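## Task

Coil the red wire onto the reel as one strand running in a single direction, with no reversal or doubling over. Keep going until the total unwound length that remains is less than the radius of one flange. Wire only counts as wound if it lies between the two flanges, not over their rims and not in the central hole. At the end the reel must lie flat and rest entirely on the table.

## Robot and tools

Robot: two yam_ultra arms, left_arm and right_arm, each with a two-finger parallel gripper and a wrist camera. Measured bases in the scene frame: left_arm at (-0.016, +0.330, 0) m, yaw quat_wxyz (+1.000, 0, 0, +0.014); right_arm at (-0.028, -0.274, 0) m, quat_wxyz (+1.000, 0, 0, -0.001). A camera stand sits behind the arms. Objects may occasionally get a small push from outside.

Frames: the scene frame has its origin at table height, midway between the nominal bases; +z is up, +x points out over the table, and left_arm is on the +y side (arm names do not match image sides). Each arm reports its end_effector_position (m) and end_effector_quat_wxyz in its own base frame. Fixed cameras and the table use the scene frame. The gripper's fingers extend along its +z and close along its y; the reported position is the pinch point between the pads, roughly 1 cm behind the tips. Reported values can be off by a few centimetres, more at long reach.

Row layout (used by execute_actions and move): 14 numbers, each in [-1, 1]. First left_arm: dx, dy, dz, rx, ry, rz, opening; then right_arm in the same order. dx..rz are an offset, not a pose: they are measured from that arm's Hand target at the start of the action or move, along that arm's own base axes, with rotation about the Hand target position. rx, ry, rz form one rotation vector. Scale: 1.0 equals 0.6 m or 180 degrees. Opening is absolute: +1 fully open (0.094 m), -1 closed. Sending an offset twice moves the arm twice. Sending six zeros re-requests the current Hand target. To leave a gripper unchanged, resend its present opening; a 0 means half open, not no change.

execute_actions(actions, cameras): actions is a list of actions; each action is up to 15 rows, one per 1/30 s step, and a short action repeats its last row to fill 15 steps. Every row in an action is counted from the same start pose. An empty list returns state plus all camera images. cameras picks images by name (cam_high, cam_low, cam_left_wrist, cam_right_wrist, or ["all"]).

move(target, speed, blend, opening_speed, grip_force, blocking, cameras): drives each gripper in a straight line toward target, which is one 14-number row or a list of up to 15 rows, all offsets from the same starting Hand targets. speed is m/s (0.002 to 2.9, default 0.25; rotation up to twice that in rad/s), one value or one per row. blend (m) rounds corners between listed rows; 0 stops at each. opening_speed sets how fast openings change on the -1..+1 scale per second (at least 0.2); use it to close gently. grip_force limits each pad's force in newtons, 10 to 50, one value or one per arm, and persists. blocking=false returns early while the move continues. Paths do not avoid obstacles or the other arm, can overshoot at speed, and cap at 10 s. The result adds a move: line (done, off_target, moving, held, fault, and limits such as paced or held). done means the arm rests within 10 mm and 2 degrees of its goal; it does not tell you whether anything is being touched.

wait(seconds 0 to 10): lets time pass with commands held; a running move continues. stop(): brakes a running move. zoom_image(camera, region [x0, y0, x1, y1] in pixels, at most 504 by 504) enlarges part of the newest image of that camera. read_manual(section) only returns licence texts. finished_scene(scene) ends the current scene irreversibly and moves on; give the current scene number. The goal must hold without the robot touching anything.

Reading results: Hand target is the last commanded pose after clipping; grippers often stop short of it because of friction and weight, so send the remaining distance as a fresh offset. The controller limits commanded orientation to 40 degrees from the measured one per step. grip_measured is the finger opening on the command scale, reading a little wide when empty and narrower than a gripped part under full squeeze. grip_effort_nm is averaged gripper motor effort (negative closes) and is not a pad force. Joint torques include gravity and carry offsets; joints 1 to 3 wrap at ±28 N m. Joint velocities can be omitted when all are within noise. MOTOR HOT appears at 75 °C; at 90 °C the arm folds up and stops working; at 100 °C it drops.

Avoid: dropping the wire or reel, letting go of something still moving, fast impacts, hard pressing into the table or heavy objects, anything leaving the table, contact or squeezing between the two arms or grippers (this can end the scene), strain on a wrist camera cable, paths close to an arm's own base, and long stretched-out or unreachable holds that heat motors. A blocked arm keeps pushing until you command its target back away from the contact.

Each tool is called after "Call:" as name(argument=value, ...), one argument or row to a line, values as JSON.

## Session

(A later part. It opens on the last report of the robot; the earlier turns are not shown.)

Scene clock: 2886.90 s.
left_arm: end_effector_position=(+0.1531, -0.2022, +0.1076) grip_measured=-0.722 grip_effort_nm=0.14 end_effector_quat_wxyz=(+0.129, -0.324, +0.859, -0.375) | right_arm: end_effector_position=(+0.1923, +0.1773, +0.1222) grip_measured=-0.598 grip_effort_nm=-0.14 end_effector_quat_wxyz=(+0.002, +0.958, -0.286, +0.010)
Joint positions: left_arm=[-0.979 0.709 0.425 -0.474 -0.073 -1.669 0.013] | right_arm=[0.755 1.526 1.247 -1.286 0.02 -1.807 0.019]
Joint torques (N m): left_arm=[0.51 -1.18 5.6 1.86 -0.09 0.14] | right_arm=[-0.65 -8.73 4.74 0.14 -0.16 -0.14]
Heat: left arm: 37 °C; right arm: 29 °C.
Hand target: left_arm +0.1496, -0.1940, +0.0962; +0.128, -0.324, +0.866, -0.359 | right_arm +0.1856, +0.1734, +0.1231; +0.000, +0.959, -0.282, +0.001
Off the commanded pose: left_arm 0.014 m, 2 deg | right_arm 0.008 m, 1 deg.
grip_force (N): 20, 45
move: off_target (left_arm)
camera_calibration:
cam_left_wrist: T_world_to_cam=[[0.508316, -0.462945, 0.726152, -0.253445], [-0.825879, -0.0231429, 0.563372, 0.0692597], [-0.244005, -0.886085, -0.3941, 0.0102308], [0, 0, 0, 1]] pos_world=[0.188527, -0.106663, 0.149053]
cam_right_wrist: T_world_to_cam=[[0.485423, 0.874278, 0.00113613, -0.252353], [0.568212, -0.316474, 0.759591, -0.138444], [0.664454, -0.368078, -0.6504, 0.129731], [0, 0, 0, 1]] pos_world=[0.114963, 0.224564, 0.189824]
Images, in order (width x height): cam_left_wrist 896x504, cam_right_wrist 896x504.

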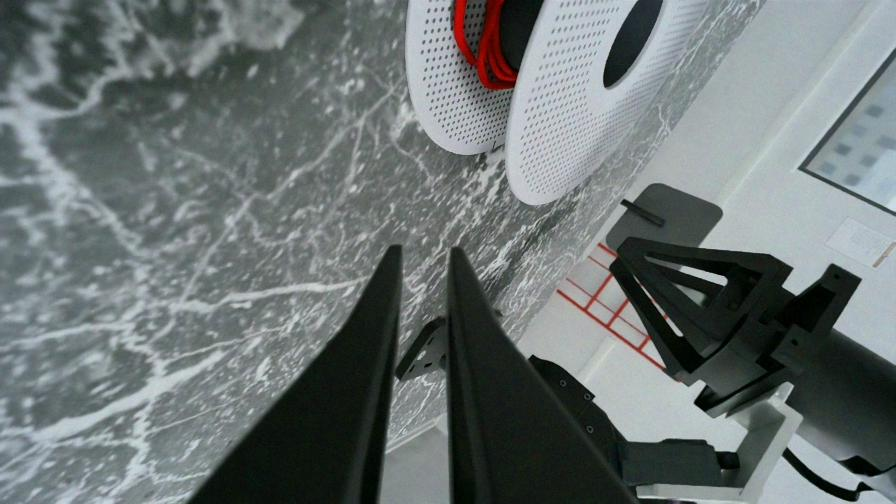

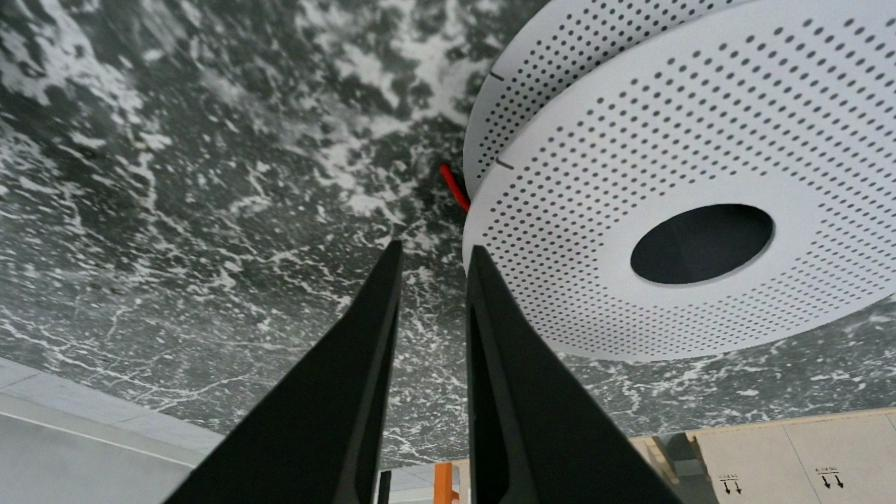

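Call:
wait(
  seconds=0.5,
  cameras=["cam_high","cam_low"],
)

Call:
zoom_image(
  camera="cam_high",
  region=[440, 190, 600, 330],
)

Scene clock: 2909.33 s.
left_arm: end_effector_position=(+0.1531, -0.2022, +0.1076) grip_measured=-0.722 grip_effort_nm=0.15 end_effector_quat_wxyz=(+0.129, -0.324, +0.859, -0.375) | right_arm: end_effector_position=(+0.1923, +0.1773, +0.1222) grip_measured=-0.598 grip_effort_nm=-0.14 end_effector_quat_wxyz=(+0.002, +0.958, -0.286, +0.010)
Joint positions: left_arm=[-0.979 0.709 0.425 -0.474 -0.073 -1.669 0.013] | right_arm=[0.755 1.526 1.247 -1.286 0.02 -1.808 0.019]
Joint torques (N m): left_arm=[0.55 -1.18 5.64 1.86 -0.09 0.14] | right_arm=[-0.68 -8.61 4.52 0.14 -0.23 -0.15]
Heat: left arm: 36 °C; right arm: 29 °C.
Hand target: left_arm +0.1496, -0.1940, +0.0962; +0.128, -0.324, +0.866, -0.359 | right_arm +0.1856, +0.1734, +0.1231; +0.000, +0.959, -0.282, +0.001
Tool commands: left_gripper/opening=-0.72 right_gripper/opening=-0.6
Off the commanded pose: left_arm 0.014 m, 2 deg | right_arm 0.008 m, 1 deg.
grip_force (N): 20, 45
wait: 0.50 s; at rest from the start
Images, in order (width x height): cam_high 896x504, cam_low 896x504.

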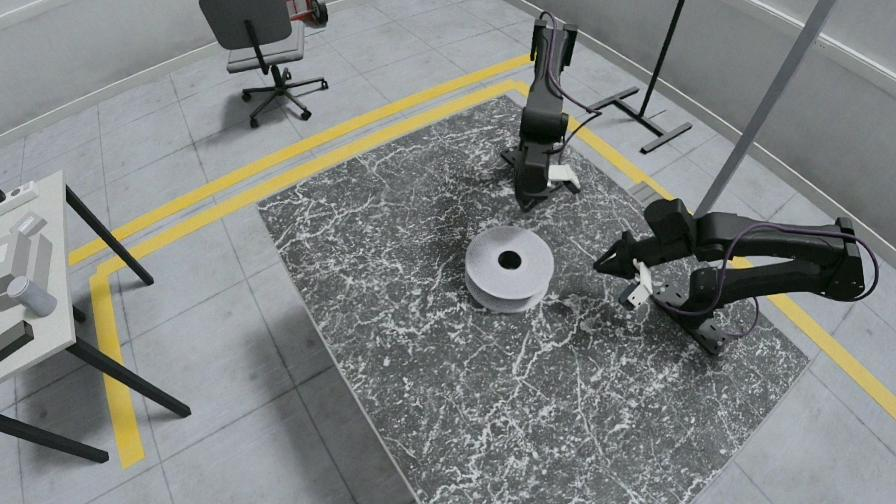

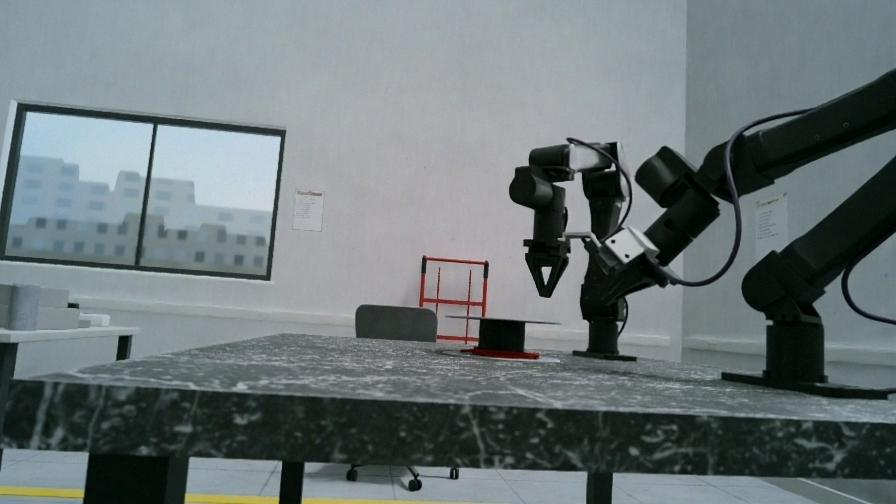

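Scaled by 3.150 from the camera's 896x504 image, which has a finer 1280x720 frame.

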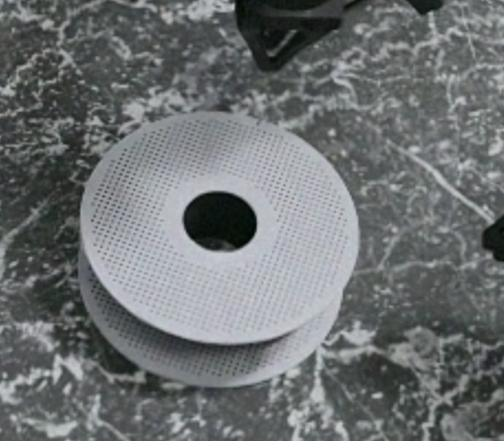

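Call:
finished_scene(
  scene=1,
)

The scene is finished: the task was done.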